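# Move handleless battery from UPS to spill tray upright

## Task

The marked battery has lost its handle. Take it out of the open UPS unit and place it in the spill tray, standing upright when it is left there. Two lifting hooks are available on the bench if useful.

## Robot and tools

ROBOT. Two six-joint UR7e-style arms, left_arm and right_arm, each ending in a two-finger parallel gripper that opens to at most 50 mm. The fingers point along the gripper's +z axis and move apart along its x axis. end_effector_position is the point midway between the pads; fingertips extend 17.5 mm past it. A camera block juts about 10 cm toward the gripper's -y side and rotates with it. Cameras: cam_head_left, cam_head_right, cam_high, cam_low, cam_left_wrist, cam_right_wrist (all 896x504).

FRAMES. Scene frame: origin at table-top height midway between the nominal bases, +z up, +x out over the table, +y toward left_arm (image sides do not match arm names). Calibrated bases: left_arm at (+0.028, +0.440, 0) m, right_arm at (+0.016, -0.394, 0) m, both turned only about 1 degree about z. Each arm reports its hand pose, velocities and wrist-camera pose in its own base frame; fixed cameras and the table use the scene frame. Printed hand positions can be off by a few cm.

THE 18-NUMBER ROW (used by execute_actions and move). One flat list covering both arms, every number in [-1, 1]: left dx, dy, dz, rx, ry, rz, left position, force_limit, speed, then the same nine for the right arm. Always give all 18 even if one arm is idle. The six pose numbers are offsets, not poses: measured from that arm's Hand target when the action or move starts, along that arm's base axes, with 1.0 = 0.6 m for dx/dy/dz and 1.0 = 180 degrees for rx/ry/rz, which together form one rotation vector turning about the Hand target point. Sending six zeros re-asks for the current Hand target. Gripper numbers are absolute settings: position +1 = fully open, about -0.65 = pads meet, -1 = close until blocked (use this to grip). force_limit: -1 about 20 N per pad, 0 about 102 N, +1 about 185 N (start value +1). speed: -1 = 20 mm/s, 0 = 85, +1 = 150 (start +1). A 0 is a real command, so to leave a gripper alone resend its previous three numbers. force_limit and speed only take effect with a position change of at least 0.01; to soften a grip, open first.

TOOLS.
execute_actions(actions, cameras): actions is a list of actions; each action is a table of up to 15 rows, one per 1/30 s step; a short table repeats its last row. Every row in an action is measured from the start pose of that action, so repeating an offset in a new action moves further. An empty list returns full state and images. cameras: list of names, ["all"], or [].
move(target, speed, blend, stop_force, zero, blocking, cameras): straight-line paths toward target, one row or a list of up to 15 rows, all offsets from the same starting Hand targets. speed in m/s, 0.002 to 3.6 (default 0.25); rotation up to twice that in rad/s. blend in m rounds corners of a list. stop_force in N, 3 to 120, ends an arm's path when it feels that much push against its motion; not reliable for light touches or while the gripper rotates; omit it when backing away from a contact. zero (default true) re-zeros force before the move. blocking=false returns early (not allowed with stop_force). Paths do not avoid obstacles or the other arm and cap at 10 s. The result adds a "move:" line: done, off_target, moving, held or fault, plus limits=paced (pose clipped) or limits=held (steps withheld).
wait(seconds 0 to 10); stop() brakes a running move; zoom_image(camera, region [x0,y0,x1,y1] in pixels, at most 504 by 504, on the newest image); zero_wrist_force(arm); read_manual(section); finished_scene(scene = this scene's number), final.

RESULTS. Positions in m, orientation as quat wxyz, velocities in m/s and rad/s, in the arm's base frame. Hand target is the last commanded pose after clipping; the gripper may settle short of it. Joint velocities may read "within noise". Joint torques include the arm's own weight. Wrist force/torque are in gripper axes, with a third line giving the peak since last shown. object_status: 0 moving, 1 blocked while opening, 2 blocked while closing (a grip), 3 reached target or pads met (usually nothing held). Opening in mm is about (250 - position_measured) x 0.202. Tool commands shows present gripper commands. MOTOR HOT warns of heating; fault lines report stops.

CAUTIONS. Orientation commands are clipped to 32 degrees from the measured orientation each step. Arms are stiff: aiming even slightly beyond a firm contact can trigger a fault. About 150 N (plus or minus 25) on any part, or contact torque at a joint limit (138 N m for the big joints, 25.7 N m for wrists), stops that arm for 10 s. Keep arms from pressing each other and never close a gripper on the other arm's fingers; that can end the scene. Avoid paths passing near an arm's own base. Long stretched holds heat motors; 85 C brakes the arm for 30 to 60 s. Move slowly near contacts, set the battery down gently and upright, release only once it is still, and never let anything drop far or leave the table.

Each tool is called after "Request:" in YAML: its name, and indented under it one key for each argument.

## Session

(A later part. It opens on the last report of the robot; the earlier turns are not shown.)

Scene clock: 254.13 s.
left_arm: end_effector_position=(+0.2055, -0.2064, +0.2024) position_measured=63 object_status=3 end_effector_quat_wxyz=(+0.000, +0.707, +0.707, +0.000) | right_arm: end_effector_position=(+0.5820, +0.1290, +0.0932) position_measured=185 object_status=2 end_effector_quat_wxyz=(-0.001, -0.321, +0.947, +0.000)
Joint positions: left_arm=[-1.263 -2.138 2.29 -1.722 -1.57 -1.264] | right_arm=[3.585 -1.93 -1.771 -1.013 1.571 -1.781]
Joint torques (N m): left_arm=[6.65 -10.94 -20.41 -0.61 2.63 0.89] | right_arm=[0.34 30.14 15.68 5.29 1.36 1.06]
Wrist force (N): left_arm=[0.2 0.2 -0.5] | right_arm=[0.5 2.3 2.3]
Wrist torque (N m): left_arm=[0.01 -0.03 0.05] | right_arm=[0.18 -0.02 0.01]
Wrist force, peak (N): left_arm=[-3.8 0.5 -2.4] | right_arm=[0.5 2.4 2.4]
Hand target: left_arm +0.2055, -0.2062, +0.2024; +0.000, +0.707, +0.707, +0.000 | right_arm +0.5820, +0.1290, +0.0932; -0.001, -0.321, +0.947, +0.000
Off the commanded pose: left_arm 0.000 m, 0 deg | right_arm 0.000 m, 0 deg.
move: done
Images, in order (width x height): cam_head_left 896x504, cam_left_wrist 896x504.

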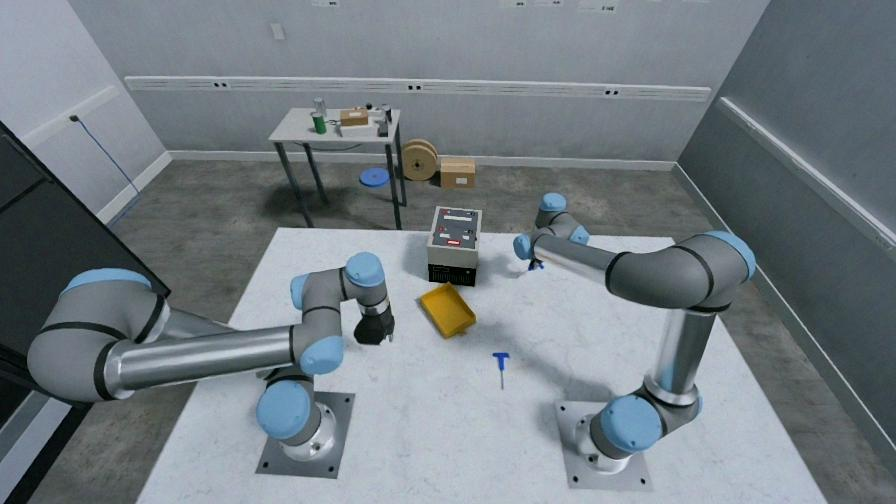

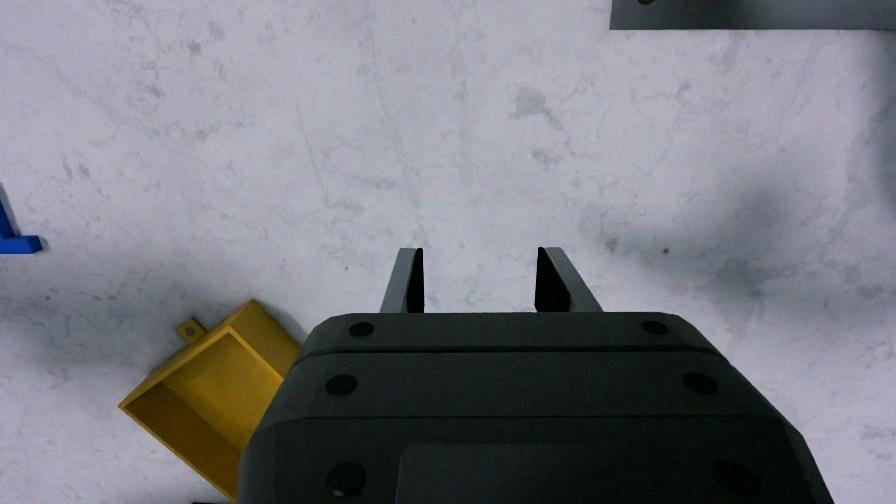

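Request:
move:
  target:
    - [0,0.1,0,0,0,0,0.6,-0.5,0,-0.6077,0.58,0,0,0,0.2922,-1,-0.5,0]
    - [0,0.1,0,0,0,0,0.6,-0.5,0,-0.6077,0.58,-0.1187,0,0,0.2922,-1,-0.5,0]
  speed: [0.5,0.15]

Request:
move:
  target: [0,0,0,0,0,0,0.6,-0.5,0,0,0,0,0,0,0,0.6,-0.5,0]

Request:
move:
  target:
    - [0,0,0,0,0,0,1,-0.5,0,0,0,0.15,0,0,0,0.6,-0.5,0]
    - [0,0,0,0,0,0,1,-0.5,0,0,-0.38,0.25,0,0,0,1,-0.5,0]
  speed: [0.2,0.4]
  cameras: ["cam_right_wrist","cam_head_left","cam_left_wrist"]

Scene clock: 265.23 s.
left_arm: end_effector_position=(+0.2055, -0.1462, +0.2024) position_measured=63 object_status=3 end_effector_quat_wxyz=(+0.000, +0.707, +0.707, +0.000) | right_arm: end_effector_position=(+0.2174, +0.4770, +0.0220) position_measured=185 object_status=2 end_effector_quat_wxyz=(+0.001, +0.708, -0.707, +0.000)
Joint positions: left_arm=[-1.176 -2.281 2.34 -1.63 -1.57 -1.176] | right_arm=[4.542 -1.898 -2.051 -0.764 1.571 -1.743]
Joint torques (N m): left_arm=[-8.83 15.17 -35.47 -5.11 -2.46 -1.3] | right_arm=[1.05 28.07 18.96 4.58 0.82 -0.06]
Wrist force (N): left_arm=[0.3 0.3 -0.6] | right_arm=[1.3 2.2 2.0]
Wrist torque (N m): left_arm=[0.05 -0.07 0.01] | right_arm=[0.16 -0.15 -0.02]
Wrist force, peak (N): left_arm=[0.8 0.6 -0.8] | right_arm=[8.7 4.4 -18.6]
Hand target: left_arm +0.2055, -0.1462, +0.2024; +0.000, +0.707, +0.707, +0.000 | right_arm +0.2174, +0.4770, +0.0220; +0.001, +0.708, -0.707, +0.000
Off the commanded pose: left_arm 0.000 m, 0 deg | right_arm 0.000 m, 0 deg.
move: done

Scene clock: 265.77 s.
left_arm: end_effector_position=(+0.2055, -0.1462, +0.2024) position_measured=63 object_status=3 end_effector_quat_wxyz=(+0.000, +0.707, +0.707, +0.000) | right_arm: end_effector_position=(+0.2174, +0.4770, +0.0220) position_measured=63 object_status=3 end_effector_quat_wxyz=(+0.001, +0.708, -0.707, +0.000)
Joint positions: left_arm=[-1.176 -2.281 2.34 -1.63 -1.57 -1.176] | right_arm=[4.542 -1.899 -2.051 -0.764 1.571 -1.743]
Joint torques (N m): left_arm=[-9.56 14.98 -35.2 -5.03 -2.51 -1.22] | right_arm=[-9.92 24.61 13.96 5.45 0.3 -1.94]
Wrist force (N): left_arm=[0.4 0.4 -0.7] | right_arm=[1.3 2.1 1.5]
Wrist torque (N m): left_arm=[0.06 -0.07 0.02] | right_arm=[0.14 -0.14 -0.02]
Wrist force, peak (N): left_arm=[0.4 0.6 -0.9] | right_arm=[1.4 2.3 1.8]
Hand target: left_arm +0.2055, -0.1462, +0.2024; +0.000, +0.707, +0.707, +0.000 | right_arm +0.2174, +0.4770, +0.0220; +0.001, +0.708, -0.707, +0.000
Off the commanded pose: left_arm 0.000 m, 0 deg | right_arm 0.000 m, 0 deg.
move: done

Scene clock: 268.37 s.
left_arm: end_effector_position=(+0.2055, -0.1462, +0.2024) position_measured=3 object_status=3 end_effector_quat_wxyz=(+0.000, +0.707, +0.707, +0.000) | right_arm: end_effector_position=(+0.2174, +0.2490, +0.1720) position_measured=3 object_status=3 end_effector_quat_wxyz=(+0.001, +0.708, -0.707, +0.000)
Joint positions: left_arm=[-1.176 -2.281 2.34 -1.63 -1.57 -1.176] | right_arm=[4.41 -1.16 -2.295 -1.259 1.571 -1.875]
Joint torques (N m): left_arm=[-8.55 14.89 -34.76 -5.03 -2.47 -1.34] | right_arm=[-6.62 15.26 17.09 1.24 -1.77 -2.28]
Wrist force (N): left_arm=[0.2 0.4 -0.7] | right_arm=[1.4 2.2 1.5]
Wrist torque (N m): left_arm=[0.05 -0.04 0.02] | right_arm=[0.16 -0.16 -0.10]
Wrist force, peak (N): left_arm=[0.2 0.4 -1.0] | right_arm=[4.9 2.3 1.2]
Hand target: left_arm +0.2055, -0.1462, +0.2024; +0.000, +0.707, +0.707, +0.000 | right_arm +0.2174, +0.2490, +0.1720; +0.001, +0.708, -0.707, +0.000
Off the commanded pose: left_arm 0.000 m, 0 deg | right_arm 0.000 m, 0 deg.
move: done
Images, in order (width x height): cam_head_left 896x504, cam_left_wrist 896x504, cam_right_wrist 896x504.

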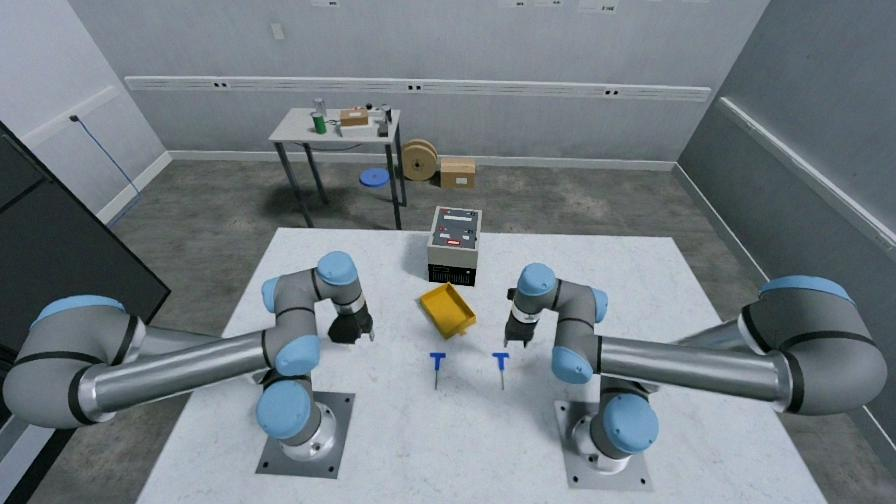

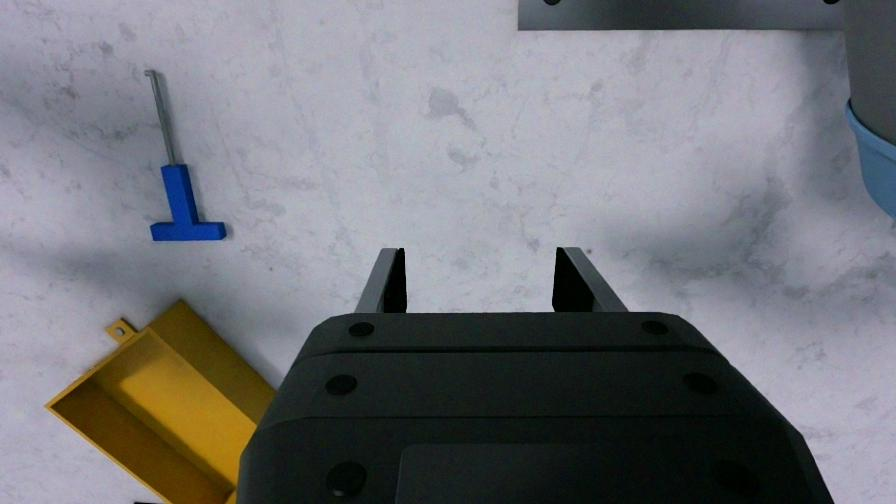

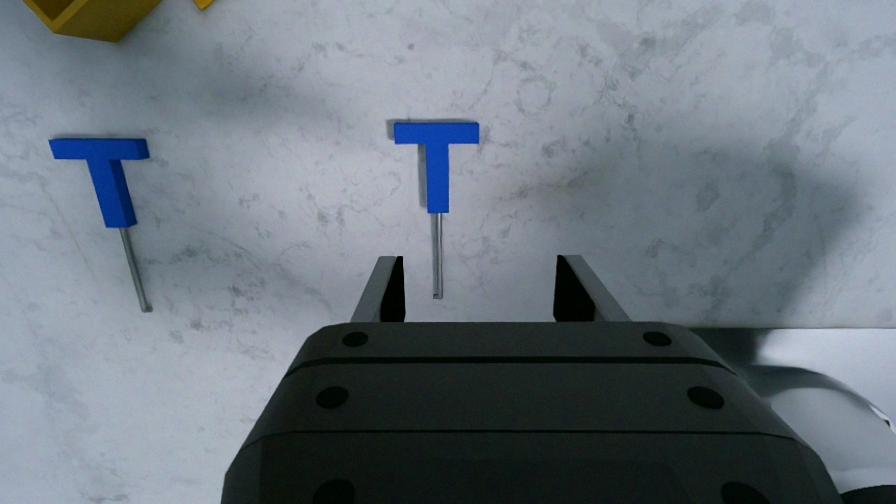

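Request:
move:
  target:
    - [0,0,0,0,0,0.99,1,-0.5,0,0.0133,0.0265,0,0,0,0,1,-0.5,0]
    - [0.0133,-0.34,-0.137,0,0,1,1,-0.5,0,0.0133,0.0265,-0.22,0,0,0,1,-0.5,0]
  speed: [0.8,0.3]
  blend: 0.03
  cameras: ["cam_right_wrist","cam_left_wrist"]

Scene clock: 285.73 s.
left_arm: end_effector_position=(+0.2135, -0.3501, +0.1201) position_measured=3 object_status=3 end_effector_quat_wxyz=(+0.000, +0.707, -0.707, +0.000) | right_arm: end_effector_position=(+0.2254, +0.2649, +0.0401) position_measured=3 object_status=3 end_effector_quat_wxyz=(+0.001, +0.708, -0.707, +0.000)
Joint positions: left_arm=[-1.354 -1.679 2.232 -2.124 -1.571 -4.496] | right_arm=[4.401 -1.46 -2.497 -0.757 1.571 -1.884]
Joint torques (N m): left_arm=[0.47 -7.1 -29.45 -4.99 -2.69 -1.01] | right_arm=[-10.07 4.75 13.28 5.5 1.55 -2.34]
Wrist force (N): left_arm=[0.5 0.8 -0.4] | right_arm=[1.1 2.0 1.7]
Wrist torque (N m): left_arm=[0.16 -0.06 -0.10] | right_arm=[0.12 -0.12 0.00]
Wrist force, peak (N): left_arm=[3.9 0.7 1.2] | right_arm=[1.2 2.2 3.8]
Hand target: left_arm +0.2135, -0.3502, +0.1202; +0.000, +0.707, -0.707, +0.000 | right_arm +0.2254, +0.2649, +0.0400; +0.001, +0.708, -0.707, +0.000
Off the commanded pose: left_arm 0.000 m, 0 deg | right_arm 0.000 m, 0 deg.
move: done
Images, in order (width x height): cam_left_wrist 896x504, cam_right_wrist 896x504.

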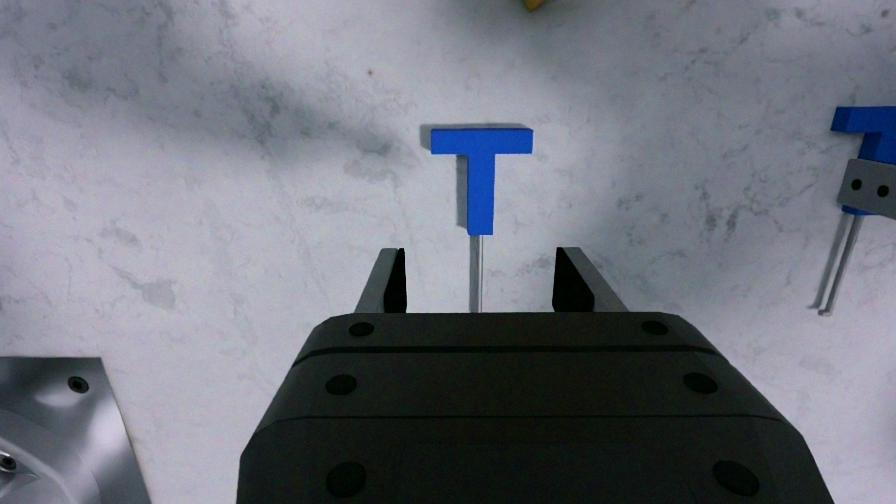

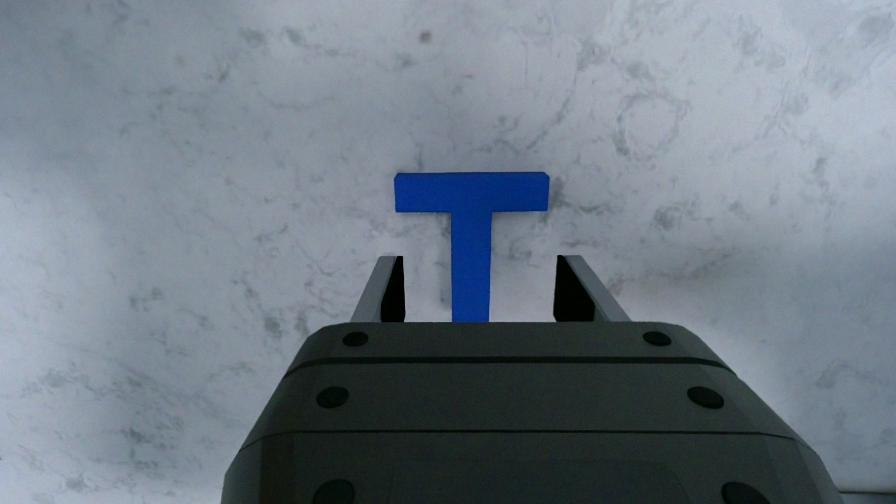

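Request:
move:
  target:
    - [0.0305,-0.0115,-0.08,0,0.1667,0,1,-0.5,0,0.0183,0.005,0.03,0,0.1667,0,1,-0.5,0]
    - [0.0305,-0.0115,-0.1602,0,0.1667,0,1,-0.5,0,0.0183,0.005,-0.0277,0,0.1667,0,1,-0.5,0]
  speed: [0.3,0.06]

Request:
move:
  target: [0,0,0,0,0,0,-1,-0.2,0,0,0,0,0,0,0,-1,-0.2,0]

Request:
move:
  target: [0,0,0.15,0,0,0,-1,-0.2,0,0,0,0.15,0,0,0,-1,-0.2,0]
  speed: 0.2
  cameras: ["cam_right_wrist","cam_left_wrist"]

Scene clock: 304.53 s.
left_arm: end_effector_position=(+0.2317, -0.3570, +0.0240) position_measured=3 object_status=3 end_effector_quat_wxyz=(+0.183, +0.683, -0.683, -0.183) | right_arm: end_effector_position=(+0.2363, +0.2678, +0.0233) position_measured=3 object_status=3 end_effector_quat_wxyz=(+0.184, +0.684, -0.682, -0.183)
Joint positions: left_arm=[-1.045 -1.257 2.092 -2.124 -2.019 -4.123] | right_arm=[4.072 -1.773 -2.234 -1.04 1.983 -2.283]
Joint torques (N m): left_arm=[7.98 -41.68 -26.2 -0.05 -3.76 -0.75] | right_arm=[7.47 37.2 23.45 0.22 2.25 -1.24]
Wrist force (N): left_arm=[0.4 0.6 -2.1] | right_arm=[1.5 1.6 1.9]
Wrist torque (N m): left_arm=[0.04 -0.07 -0.04] | right_arm=[0.04 -0.19 -0.02]
Wrist force, peak (N): left_arm=[0.3 1.4 -3.4] | right_arm=[1.2 3.4 1.9]
Hand target: left_arm +0.2318, -0.3571, +0.0240; +0.183, +0.683, -0.683, -0.183 | right_arm +0.2364, +0.2679, +0.0234; +0.184, +0.684, -0.682, -0.183
Off the commanded pose: left_arm 0.000 m, 0 deg | right_arm 0.000 m, 0 deg.
move: done

Scene clock: 305.20 s.
left_arm: end_effector_position=(+0.2318, -0.3571, +0.0240) position_measured=191 object_status=2 end_effector_quat_wxyz=(+0.183, +0.683, -0.683, -0.183) | right_arm: end_effector_position=(+0.2364, +0.2679, +0.0234) position_measured=190 object_status=2 end_effector_quat_wxyz=(+0.184, +0.684, -0.682, -0.183)
Joint positions: left_arm=[-1.045 -1.257 2.092 -2.124 -2.019 -4.123] | right_arm=[4.072 -1.773 -2.234 -1.04 1.983 -2.283]
Joint torques (N m): left_arm=[7.72 -41.87 -24.25 -4.13 -3.36 -1.08] | right_arm=[9.65 36.02 21.91 2.68 2.36 0.91]
Wrist force (N): left_arm=[0.4 0.6 -1.6] | right_arm=[1.4 1.3 2.4]
Wrist torque (N m): left_arm=[0.07 -0.07 -0.04] | right_arm=[0.03 -0.19 -0.02]
Wrist force, peak (N): left_arm=[0.4 0.7 -2.2] | right_arm=[1.5 1.5 2.6]
Hand target: left_arm +0.2318, -0.3571, +0.0240; +0.183, +0.683, -0.683, -0.183 | right_arm +0.2364, +0.2679, +0.0234; +0.184, +0.684, -0.682, -0.183
Off the commanded pose: left_arm 0.000 m, 0 deg | right_arm 0.000 m, 0 deg.
move: done

Scene clock: 306.13 s.
left_arm: end_effector_position=(+0.2318, -0.3571, +0.1140) position_measured=191 object_status=2 end_effector_quat_wxyz=(+0.183, +0.683, -0.683, -0.183) | right_arm: end_effector_position=(+0.2363, +0.2679, +0.1133) position_measured=190 object_status=2 end_effector_quat_wxyz=(+0.184, +0.684, -0.682, -0.183)
Joint positions: left_arm=[-1.045 -1.412 1.996 -1.873 -2.019 -4.123] | right_arm=[4.072 -1.601 -2.127 -1.318 1.983 -2.283]
Joint torques (N m): left_arm=[-2.57 -35.95 -27.13 0 0.91 0.24] | right_arm=[-8.76 32.29 25.86 0.43 -0.47 -2.6]
Wrist force (N): left_arm=[0.4 0.4 -1.5] | right_arm=[1.4 1.6 2.1]
Wrist torque (N m): left_arm=[0.01 -0.07 -0.14] | right_arm=[0.08 -0.18 0.04]
Wrist force, peak (N): left_arm=[0.6 2.0 -4.4] | right_arm=[1.5 -0.4 5.0]
Hand target: left_arm +0.2318, -0.3571, +0.1140; +0.183, +0.683, -0.683, -0.183 | right_arm +0.2364, +0.2679, +0.1134; +0.184, +0.684, -0.682, -0.183
Off the commanded pose: left_arm 0.000 m, 0 deg | right_arm 0.000 m, 0 deg.
move: done
Images, in order (width x height): cam_left_wrist 896x504, cam_right_wrist 896x504.

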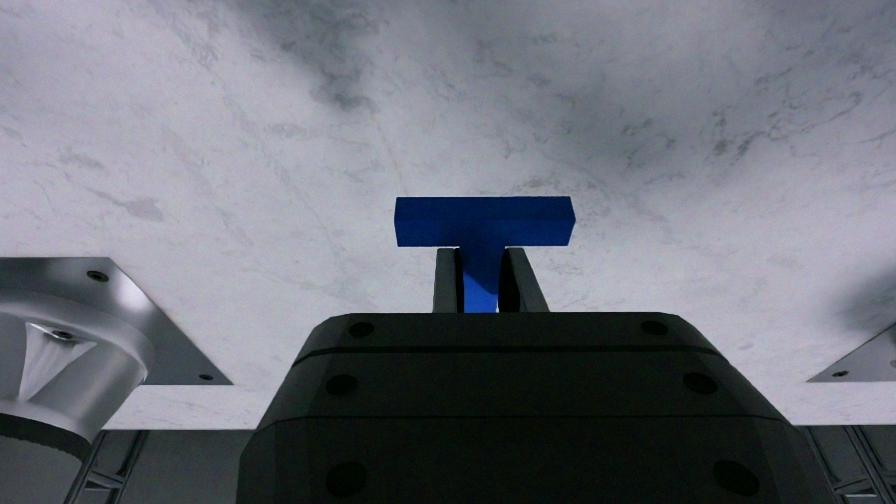

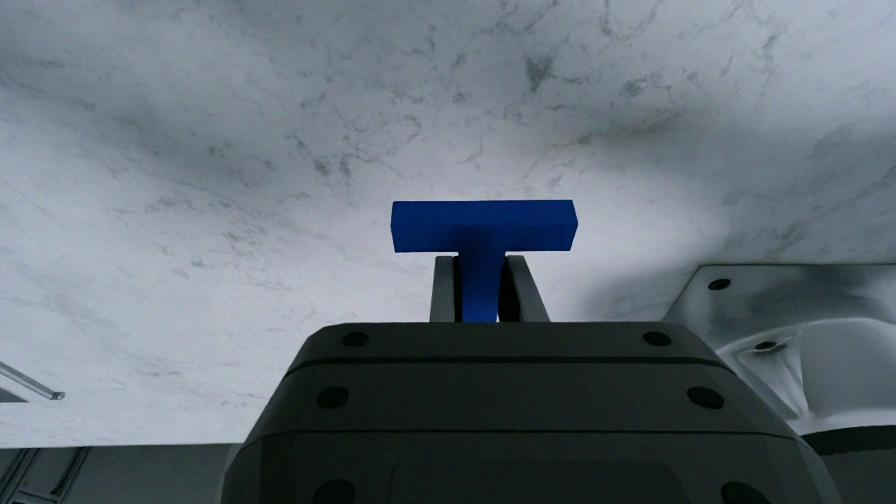

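Request:
move:
  target:
    - [0,0,0.1,0,0,0,-1,-0.2,0,0,0,-0.12,0,0,0,-1,-0.2,0]
    - [0,0.4,0.2,0,0,0,-1,-0.2,0,0,0,-0.15,0,0,0,-1,-0.2,0]
  speed: [0.3,0.25]

Request:
move:
  target: [0,0,0,0,0,0,-1,-0.2,0,0,0,0,0,0,0,0.9,-0.2,0]

Request:
move:
  target:
    - [0,0,0,0,0,0,-1,-0.2,0,0.03,0,0.1,0,-0.05,0,0.9,-0.2,0]
    - [0,0,0,0,0,0,-1,-0.2,0,0.19,0.2235,0.3777,-0.0715,-0.1562,-0.2669,0.9,-0.2,0]
  speed: 0.35
  blend: 0.02
  cameras: ["cam_right_wrist","cam_left_wrist","cam_head_left"]

Scene clock: 341.33 s.
left_arm: end_effector_position=(+0.2318, -0.1172, +0.2340) position_measured=191 object_status=2 end_effector_quat_wxyz=(+0.183, +0.683, -0.683, -0.183) | right_arm: end_effector_position=(+0.2363, +0.2679, +0.0233) position_measured=190 object_status=2 end_effector_quat_wxyz=(+0.184, +0.684, -0.682, -0.183)
Joint positions: left_arm=[-0.672 -1.859 2.04 -1.327 -1.888 -3.745] | right_arm=[4.072 -1.773 -2.234 -1.04 1.983 -2.283]
Joint torques (N m): left_arm=[7.32 -16.9 -19.27 0.27 -2.37 1.38] | right_arm=[10.65 34.15 20.47 0.03 1.83 2.46]
Wrist force (N): left_arm=[0.8 0.1 -1.4] | right_arm=[3.0 3.2 -3.1]
Wrist torque (N m): left_arm=[-0.01 -0.13 -0.02] | right_arm=[0.09 -0.13 0.03]
Wrist force, peak (N): left_arm=[3.9 -0.9 -0.8] | right_arm=[5.5 7.7 -8.1]
Hand target: left_arm +0.2318, -0.1171, +0.2340; +0.183, +0.683, -0.683, -0.183 | right_arm +0.2364, +0.2679, +0.0234; +0.184, +0.684, -0.682, -0.183
Off the commanded pose: left_arm 0.000 m, 0 deg | right_arm 0.000 m, 0 deg.
move: done

Scene clock: 342.00 s.
left_arm: end_effector_position=(+0.2318, -0.1171, +0.2340) position_measured=191 object_status=2 end_effector_quat_wxyz=(+0.183, +0.683, -0.683, -0.183) | right_arm: end_effector_position=(+0.2364, +0.2679, +0.0234) position_measured=18 object_status=3 end_effector_quat_wxyz=(+0.184, +0.684, -0.682, -0.183)
Joint positions: left_arm=[-0.671 -1.86 2.04 -1.327 -1.888 -3.745] | right_arm=[4.072 -1.773 -2.234 -1.04 1.983 -2.283]
Joint torques (N m): left_arm=[8.07 -21.88 -19.43 0.59 0.26 1.16] | right_arm=[10.17 35.72 22.67 0.47 0.57 2.61]
Wrist force (N): left_arm=[0.6 0.2 -1.3] | right_arm=[1.5 1.7 1.8]
Wrist torque (N m): left_arm=[-0.01 -0.10 -0.06] | right_arm=[0.06 -0.21 0.02]
Wrist force, peak (N): left_arm=[0.8 0.2 -1.5] | right_arm=[2.9 2.6 -1.8]
Hand target: left_arm +0.2318, -0.1171, +0.2340; +0.183, +0.683, -0.683, -0.183 | right_arm +0.2364, +0.2679, +0.0234; +0.184, +0.684, -0.682, -0.183
Off the commanded pose: left_arm 0.000 m, 0 deg | right_arm 0.000 m, 0 deg.
move: done

Scene clock: 344.13 s.
left_arm: end_effector_position=(+0.2318, -0.1171, +0.2340) position_measured=191 object_status=2 end_effector_quat_wxyz=(+0.183, +0.683, -0.683, -0.183) | right_arm: end_effector_position=(+0.3503, +0.4020, +0.2499) position_measured=18 object_status=3 end_effector_quat_wxyz=(-0.001, -0.349, +0.937, +0.000)
Joint positions: left_arm=[-0.671 -1.86 2.04 -1.327 -1.888 -3.745] | right_arm=[4.248 -1.647 -1.692 -1.374 1.572 -1.179]
Joint torques (N m): left_arm=[8.67 -21.51 -18.97 0.45 1.85 1] | right_arm=[-10.62 36.34 29.41 3.64 -0.84 2.35]
Wrist force (N): left_arm=[0.8 0.2 -1.4] | right_arm=[1.1 2.0 1.7]
Wrist torque (N m): left_arm=[0.01 -0.13 -0.06] | right_arm=[0.12 -0.11 0.00]
Wrist force, peak (N): left_arm=[1.1 0.2 -1.4] | right_arm=[1.3 0.1 4.9]
Hand target: left_arm +0.2318, -0.1171, +0.2340; +0.183, +0.683, -0.683, -0.183 | right_arm +0.3504, +0.4020, +0.2500; -0.001, -0.349, +0.937, +0.000
Off the commanded pose: left_arm 0.000 m, 0 deg | right_arm 0.000 m, 0 deg.
move: done
Images, in order (width x height): cam_head_left 896x504, cam_left_wrist 896x504, cam_right_wrist 896x504.

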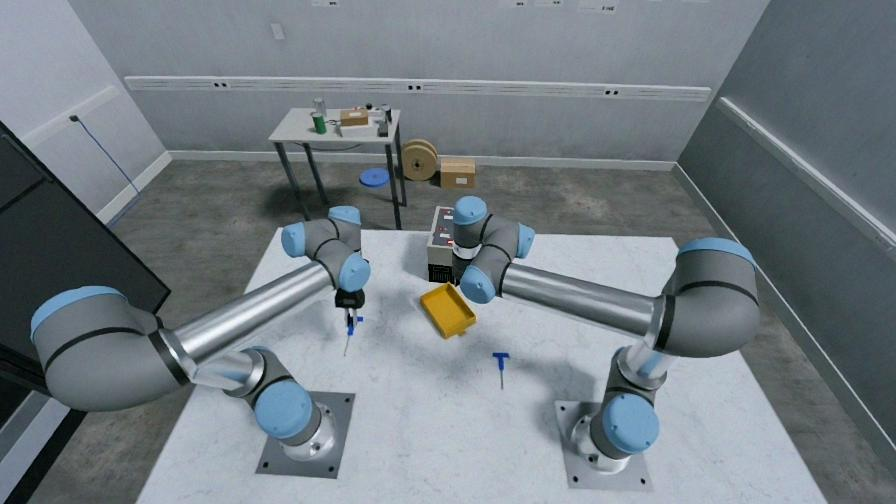

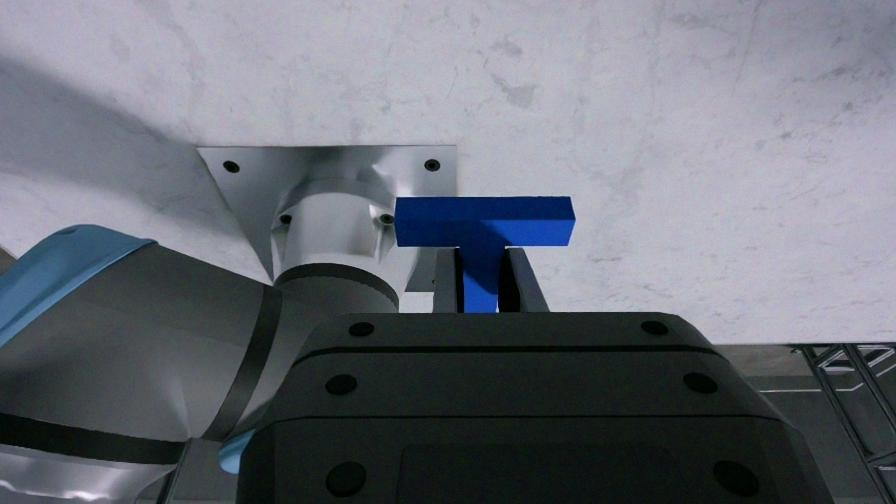

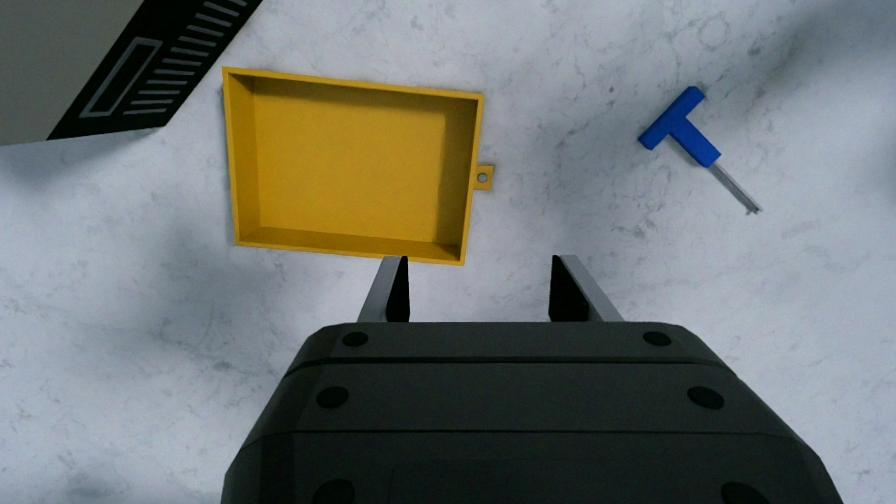

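Request:
move:
  target:
    - [0,0,0,0,0,0,-1,-0.2,0,-0.0492,0.0487,-0.2833,0,0,-0.0309,0.9,-0.8,0]
    - [0,0,0,0,0,0,-1,-0.2,0,-0.0492,0.0487,-0.3633,0,0,-0.0309,0.9,-0.8,0]
  speed: [0.3,0.08]
  stop_force: 12
  cameras: ["cam_right_wrist"]

Request:
move:
  target: [0,0,0,0,0,0,-1,-0.2,0,0,0,0,0,0,0,-1,-0.8,-0.8]
  cameras: ["cam_right_wrist"]

Scene clock: 403.60 s.
left_arm: end_effector_position=(+0.2318, -0.1171, +0.2340) position_measured=191 object_status=2 end_effector_quat_wxyz=(+0.183, +0.683, -0.683, -0.183) | right_arm: end_effector_position=(+0.3209, +0.4312, +0.0320) position_measured=18 object_status=3 end_effector_quat_wxyz=(-0.001, -0.303, +0.953, +0.000)
Joint positions: left_arm=[-0.671 -1.86 2.04 -1.327 -1.888 -3.745] | right_arm=[4.323 -1.905 -2.006 -0.802 1.572 -1.006]
Joint torques (N m): left_arm=[8.21 -20.63 -19.2 0.37 1.83 0.63] | right_arm=[-9.71 40.87 24.79 5.03 1.5 2.21]
Wrist force (N): left_arm=[0.8 0.2 -1.5] | right_arm=[1.0 1.9 1.3]
Wrist torque (N m): left_arm=[0.00 -0.14 -0.06] | right_arm=[0.12 -0.12 0.00]
Wrist force, peak (N): left_arm=[0.8 0.3 -1.7] | right_arm=[1.6 2.9 5.0]
Hand target: left_arm +0.2318, -0.1171, +0.2340; +0.183, +0.683, -0.683, -0.183 | right_arm +0.3209, +0.4312, +0.0320; -0.001, -0.303, +0.953, +0.000
Off the commanded pose: left_arm 0.000 m, 0 deg | right_arm 0.000 m, 0 deg.
move: done
Images, in order (width x height): cam_right_wrist 896x504.

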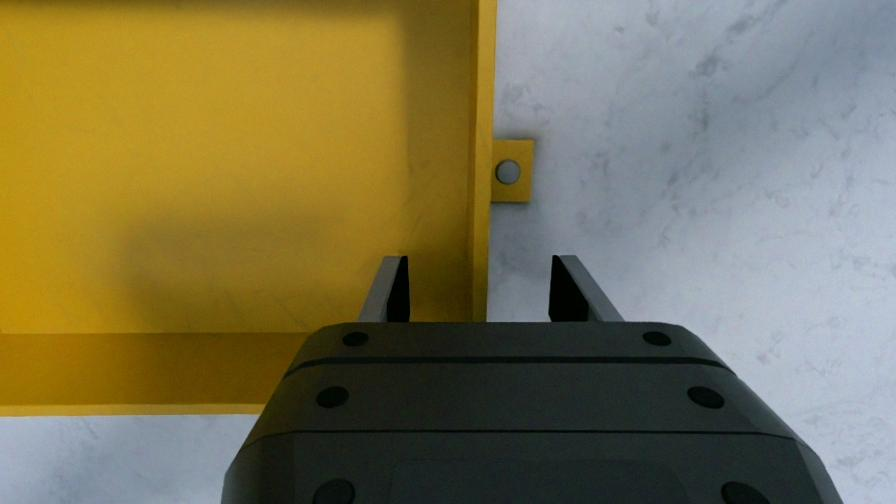

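Scene clock: 405.10 s.
left_arm: end_effector_position=(+0.2318, -0.1171, +0.2340) position_measured=191 object_status=2 end_effector_quat_wxyz=(+0.183, +0.683, -0.683, -0.183) | right_arm: end_effector_position=(+0.3210, +0.4314, +0.0321) position_measured=225 object_status=2 end_effector_quat_wxyz=(-0.001, -0.303, +0.953, +0.000)
Joint positions: left_arm=[-0.671 -1.86 2.04 -1.327 -1.888 -3.745] | right_arm=[4.323 -1.905 -2.005 -0.802 1.572 -1.006]
Joint torques (N m): left_arm=[7.31 -21.15 -19.51 0.27 1.85 0.69] | right_arm=[0.54 53.12 2.32 -10.39 9.45 1.82]
Wrist force (N): left_arm=[0.7 0.2 -1.4] | right_arm=[-69.3 14.1 58.3]
Wrist torque (N m): left_arm=[0.00 -0.12 -0.05] | right_arm=[0.72 -0.09 0.41]
Wrist force, peak (N): left_arm=[0.8 0.3 -1.5] | right_arm=[-69.3 14.1 58.3]
Hand target: left_arm +0.2318, -0.1171, +0.2340; +0.183, +0.683, -0.683, -0.183 | right_arm +0.3209, +0.4312, +0.0320; -0.001, -0.303, +0.953, +0.000
Off the commanded pose: left_arm 0.000 m, 0 deg | right_arm 0.000 m, 0 deg.
move: done
Images, in order (width x height): cam_right_wrist 896x504.

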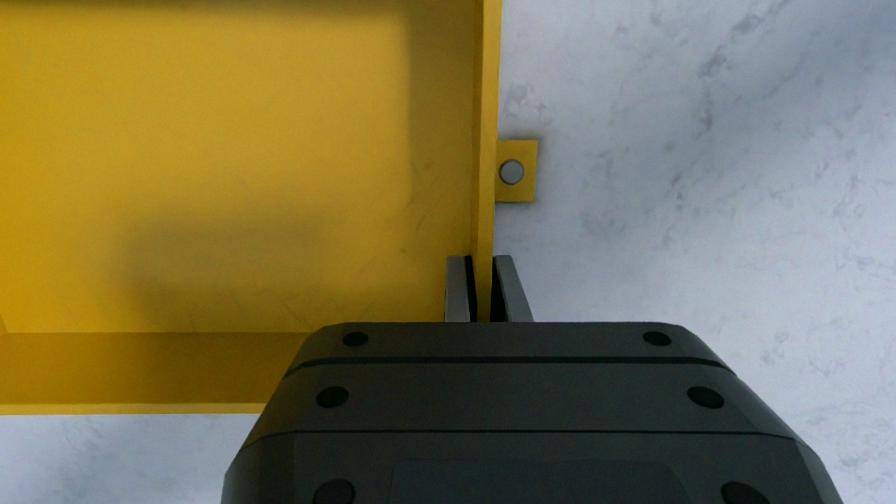

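Request:
move:
  target: [0,0,0,0,0,0,-1,-0.2,0,0,0,0,0,0,0,0.9,-0.2,-0.5]

Request:
move:
  target:
    - [0,0,0,0,0,0,-1,-0.2,0,0,0,0.15,0,0,0,0.9,-0.2,0]
    - [0,0,0,0,0,0,-1,-0.2,0,-0.1408,-0.2722,0.1,0.0795,0.1537,0.2966,0.9,-0.2,0]
  speed: 0.4
  blend: 0.02
  cameras: ["cam_right_wrist"]

Scene clock: 424.00 s.
left_arm: end_effector_position=(+0.2318, -0.1171, +0.2340) position_measured=191 object_status=2 end_effector_quat_wxyz=(+0.183, +0.683, -0.683, -0.183) | right_arm: end_effector_position=(+0.3208, +0.4312, +0.0320) position_measured=18 object_status=3 end_effector_quat_wxyz=(-0.001, -0.303, +0.953, +0.000)
Joint positions: left_arm=[-0.671 -1.86 2.04 -1.327 -1.888 -3.745] | right_arm=[4.323 -1.905 -2.006 -0.802 1.572 -1.006]
Joint torques (N m): left_arm=[7.85 -20.79 -19.02 0.18 2 0.36] | right_arm=[-9.22 26.99 25.29 5.38 -2 1.6]
Wrist force (N): left_arm=[0.7 0.2 -1.4] | right_arm=[0.0 0.4 1.2]
Wrist torque (N m): left_arm=[0.01 -0.11 -0.05] | right_arm=[-0.11 0.04 0.00]
Wrist force, peak (N): left_arm=[0.9 0.2 -1.7] | right_arm=[-76.5 13.4 61.1]
Hand target: left_arm +0.2318, -0.1171, +0.2340; +0.183, +0.683, -0.683, -0.183 | right_arm +0.3209, +0.4312, +0.0320; -0.001, -0.303, +0.953, +0.000
Off the commanded pose: left_arm 0.000 m, 0 deg | right_arm 0.000 m, 0 deg.
move: done

Scene clock: 426.20 s.
left_arm: end_effector_position=(+0.2318, -0.1171, +0.2340) position_measured=191 object_status=2 end_effector_quat_wxyz=(+0.183, +0.683, -0.683, -0.183) | right_arm: end_effector_position=(+0.2364, +0.2679, +0.0920) position_measured=18 object_status=3 end_effector_quat_wxyz=(+0.184, +0.683, -0.683, -0.183) end_effector_velocity=(+0.000, +0.001, +0.001) end_effector_angular_velocity=(+0.004, -0.001, +0.005)
Joint positions: left_arm=[-0.671 -1.86 2.04 -1.327 -1.888 -3.745] | right_arm=[4.072 -1.636 -2.157 -1.254 1.983 -2.282]
Joint velocities: left_arm=[within noise] | right_arm=[0.001 0.001 0.001 0.001 0 -0.005]
Joint torques (N m): left_arm=[7.86 -20.33 -19.7 0.2 1.92 0.08] | right_arm=[10.25 17.67 22.97 1.9 -0.67 -2.67]
Wrist force (N): left_arm=[0.7 0.2 -1.4] | right_arm=[0.5 0.2 1.4]
Wrist torque (N m): left_arm=[0.00 -0.11 -0.06] | right_arm=[-0.19 -0.05 -0.01]
Wrist force, peak (N): left_arm=[0.9 0.2 -1.5] | right_arm=[0.1 0.5 5.3]
Hand target: left_arm +0.2318, -0.1171, +0.2340; +0.183, +0.683, -0.683, -0.183 | right_arm +0.2364, +0.2679, +0.0920; +0.184, +0.683, -0.683, -0.183
Off the commanded pose: left_arm 0.000 m, 0 deg | right_arm 0.000 m, 0 deg.
move: done
Images, in order (width x height): cam_right_wrist 896x504.

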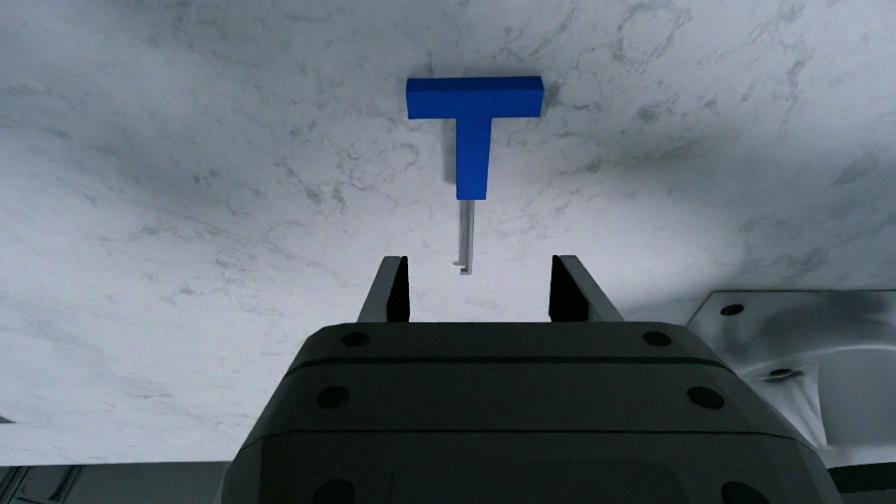

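Request:
move:
  target: [0,0,0,0,0,0,-1,-0.2,0,0,0,-0.1143,0,0,0,0.9,-0.2,0]
  speed: 0.1

Request:
move:
  target: [0,0,0,0,0,0,-1,-0.2,0,0,0,0,0,0,0,-1,-0.2,0]

Request:
move:
  target:
    - [0,0,0.05,0,0,0,-1,-0.2,0,0,0,0.2,0,0,0,-1,-0.2,0]
    - [0.447,-0.138,0.16,-0.3,-0.28,-0.3,-1,-0.2,0,0.27,-0.08,0.53,0.2,-0.25,0.2,-1,-0.2,0]
    - [0.6403,-0.3057,0.1517,-0.4029,-0.373,-0.4029,-1,-0.2,0,0.5938,0.1127,0.5027,0.3668,-0.3962,0.3668,-1,-0.2,0]
  speed: [0.25,0.4,0.3]
  blend: 0.03
  cameras: ["all"]

Scene clock: 464.50 s.
left_arm: end_effector_position=(+0.2318, -0.1171, +0.2340) position_measured=191 object_status=2 end_effector_quat_wxyz=(+0.183, +0.683, -0.683, -0.183) | right_arm: end_effector_position=(+0.2364, +0.2679, +0.0234) position_measured=18 object_status=3 end_effector_quat_wxyz=(+0.184, +0.683, -0.683, -0.183)
Joint positions: left_arm=[-0.671 -1.86 2.04 -1.327 -1.888 -3.745] | right_arm=[4.072 -1.773 -2.234 -1.04 1.983 -2.282]
Joint torques (N m): left_arm=[7.26 -21.5 -19.19 0.09 1.9 -0.11] | right_arm=[6.4 23.39 19.56 3.5 0.74 2.1]
Wrist force (N): left_arm=[0.7 0.3 -1.4] | right_arm=[0.5 0.0 1.8]
Wrist torque (N m): left_arm=[0.02 -0.12 -0.06] | right_arm=[-0.22 -0.03 0.04]
Wrist force, peak (N): left_arm=[0.8 0.1 -1.6] | right_arm=[0.4 -1.0 3.2]
Hand target: left_arm +0.2318, -0.1171, +0.2340; +0.183, +0.683, -0.683, -0.183 | right_arm +0.2364, +0.2679, +0.0234; +0.184, +0.683, -0.683, -0.183
Off the commanded pose: left_arm 0.000 m, 0 deg | right_arm 0.000 m, 0 deg.
move: done

Scene clock: 465.13 s.
left_arm: end_effector_position=(+0.2318, -0.1171, +0.2340) position_measured=191 object_status=2 end_effector_quat_wxyz=(+0.183, +0.683, -0.683, -0.183) | right_arm: end_effector_position=(+0.2364, +0.2679, +0.0234) position_measured=190 object_status=2 end_effector_quat_wxyz=(+0.184, +0.683, -0.683, -0.183)
Joint positions: left_arm=[-0.671 -1.86 2.04 -1.327 -1.888 -3.745] | right_arm=[4.072 -1.773 -2.234 -1.04 1.983 -2.282]
Joint torques (N m): left_arm=[7.46 -21.12 -19.17 0.16 1.95 -0.01] | right_arm=[5.42 16.29 20.92 4.42 2.32 2.15]
Wrist force (N): left_arm=[0.8 0.1 -1.3] | right_arm=[0.5 0.5 0.5]
Wrist torque (N m): left_arm=[-0.02 -0.13 -0.06] | right_arm=[-0.17 -0.01 0.04]
Wrist force, peak (N): left_arm=[0.8 0.3 -1.5] | right_arm=[0.4 -0.1 1.9]
Hand target: left_arm +0.2318, -0.1171, +0.2340; +0.183, +0.683, -0.683, -0.183 | right_arm +0.2364, +0.2679, +0.0234; +0.184, +0.683, -0.683, -0.183
Off the commanded pose: left_arm 0.000 m, 0 deg | right_arm 0.000 m, 0 deg.
move: done

Scene clock: 469.57 s.
left_arm: end_effector_position=(+0.6159, -0.3006, +0.3251) position_measured=191 object_status=2 end_effector_quat_wxyz=(-0.020, +0.033, +0.865, -0.499) | right_arm: end_effector_position=(+0.5927, +0.3354, +0.3250) position_measured=190 object_status=2 end_effector_quat_wxyz=(-0.499, +0.866, -0.034, +0.020)
Joint positions: left_arm=[-0.331 -1.17 1.532 -2.342 -2.565 -2.049] | right_arm=[3.563 -1.91 -1.686 -0.424 2.433 -3.884]
Joint torques (N m): left_arm=[6.39 -40.31 -28.56 -2.25 0 0.42] | right_arm=[11.55 33.29 28.09 4.92 2.85 0.07]
Wrist force (N): left_arm=[-0.9 1.1 1.5] | right_arm=[-1.1 0.0 0.3]
Wrist torque (N m): left_arm=[0.15 0.17 0.08] | right_arm=[-0.14 0.25 -0.22]
Wrist force, peak (N): left_arm=[-2.2 1.1 2.0] | right_arm=[0.5 -2.4 5.2]
Hand target: left_arm +0.6160, -0.3005, +0.3251; -0.020, +0.033, +0.865, -0.500 | right_arm +0.5927, +0.3355, +0.3250; -0.499, +0.866, -0.034, +0.020
Off the commanded pose: left_arm 0.000 m, 0 deg | right_arm 0.000 m, 0 deg.
move: done

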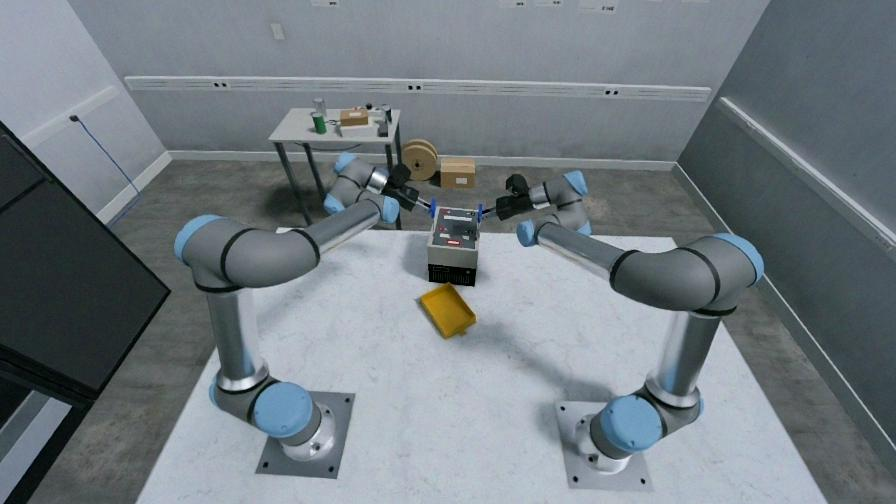

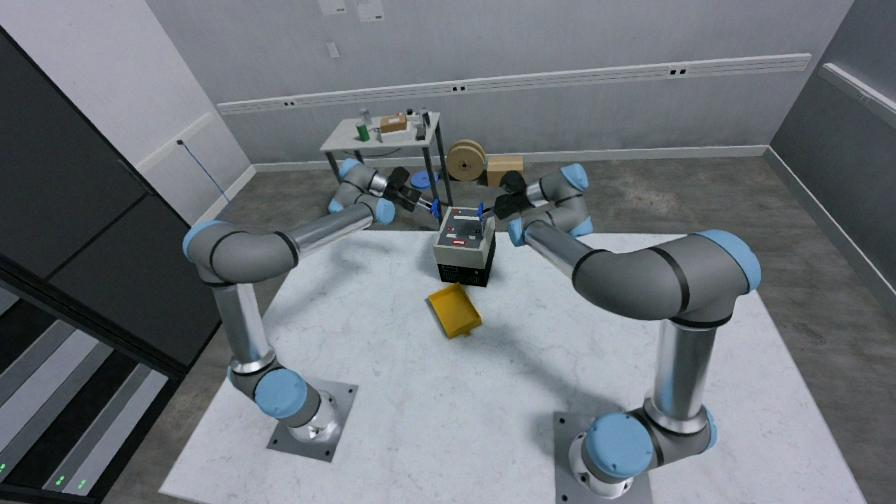

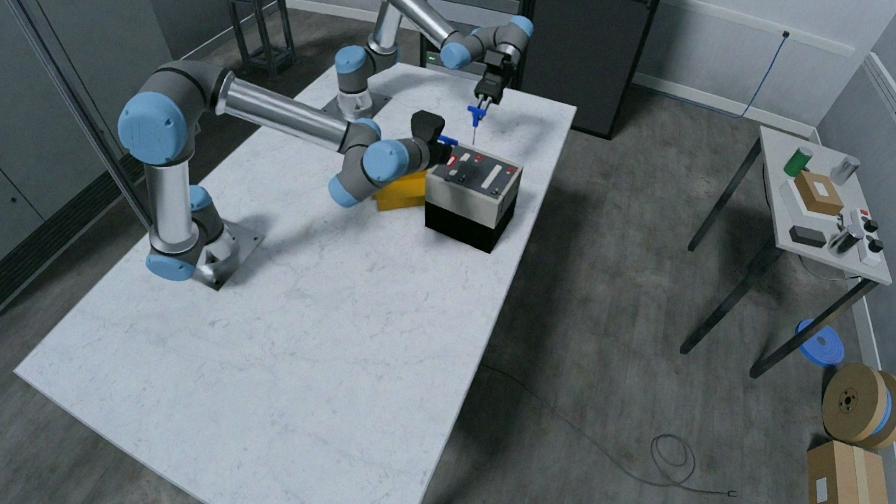

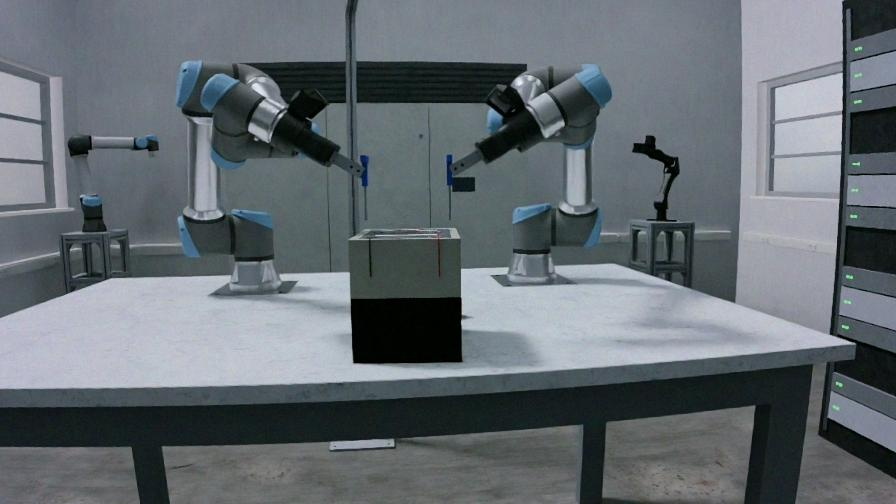

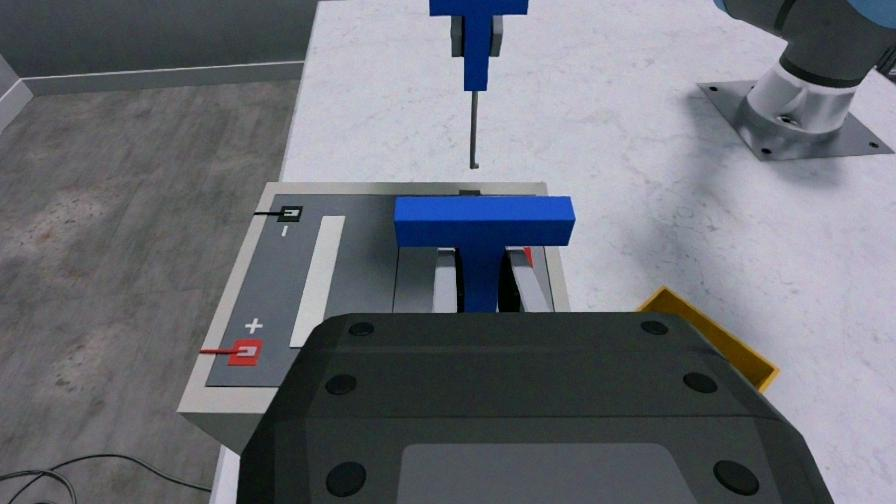

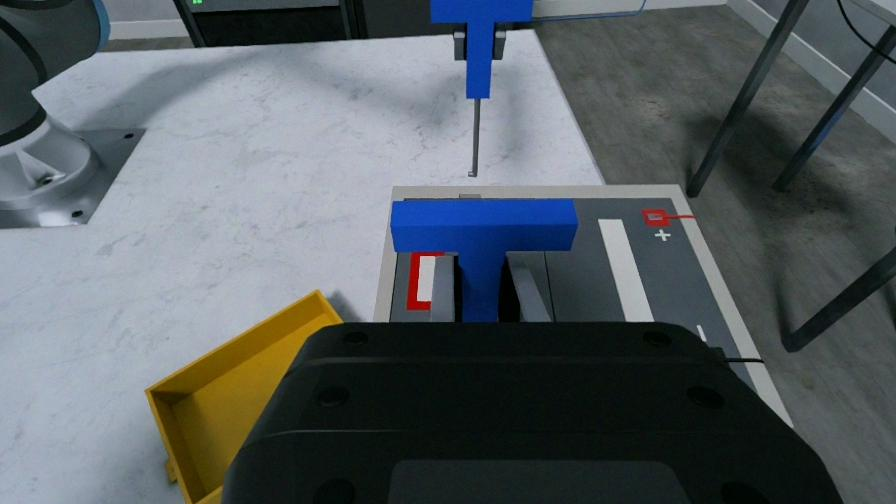

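Request:
zoom_image:
  camera: "cam_left_wrist"
  region: [420, 140, 520, 210]

Request:
zoom_image:
  camera: "cam_right_wrist"
  region: [420, 145, 520, 215]

Scaled by 5.040 from the camera's 896x504 image, which has a finer 1280x720 frame.

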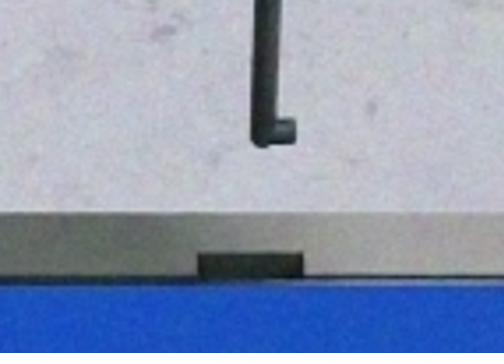

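Scaled by 5.040 from the camera's 896x504 image, which has a finer 1280x720 frame.

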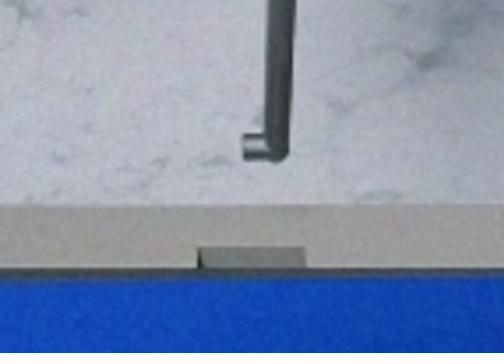

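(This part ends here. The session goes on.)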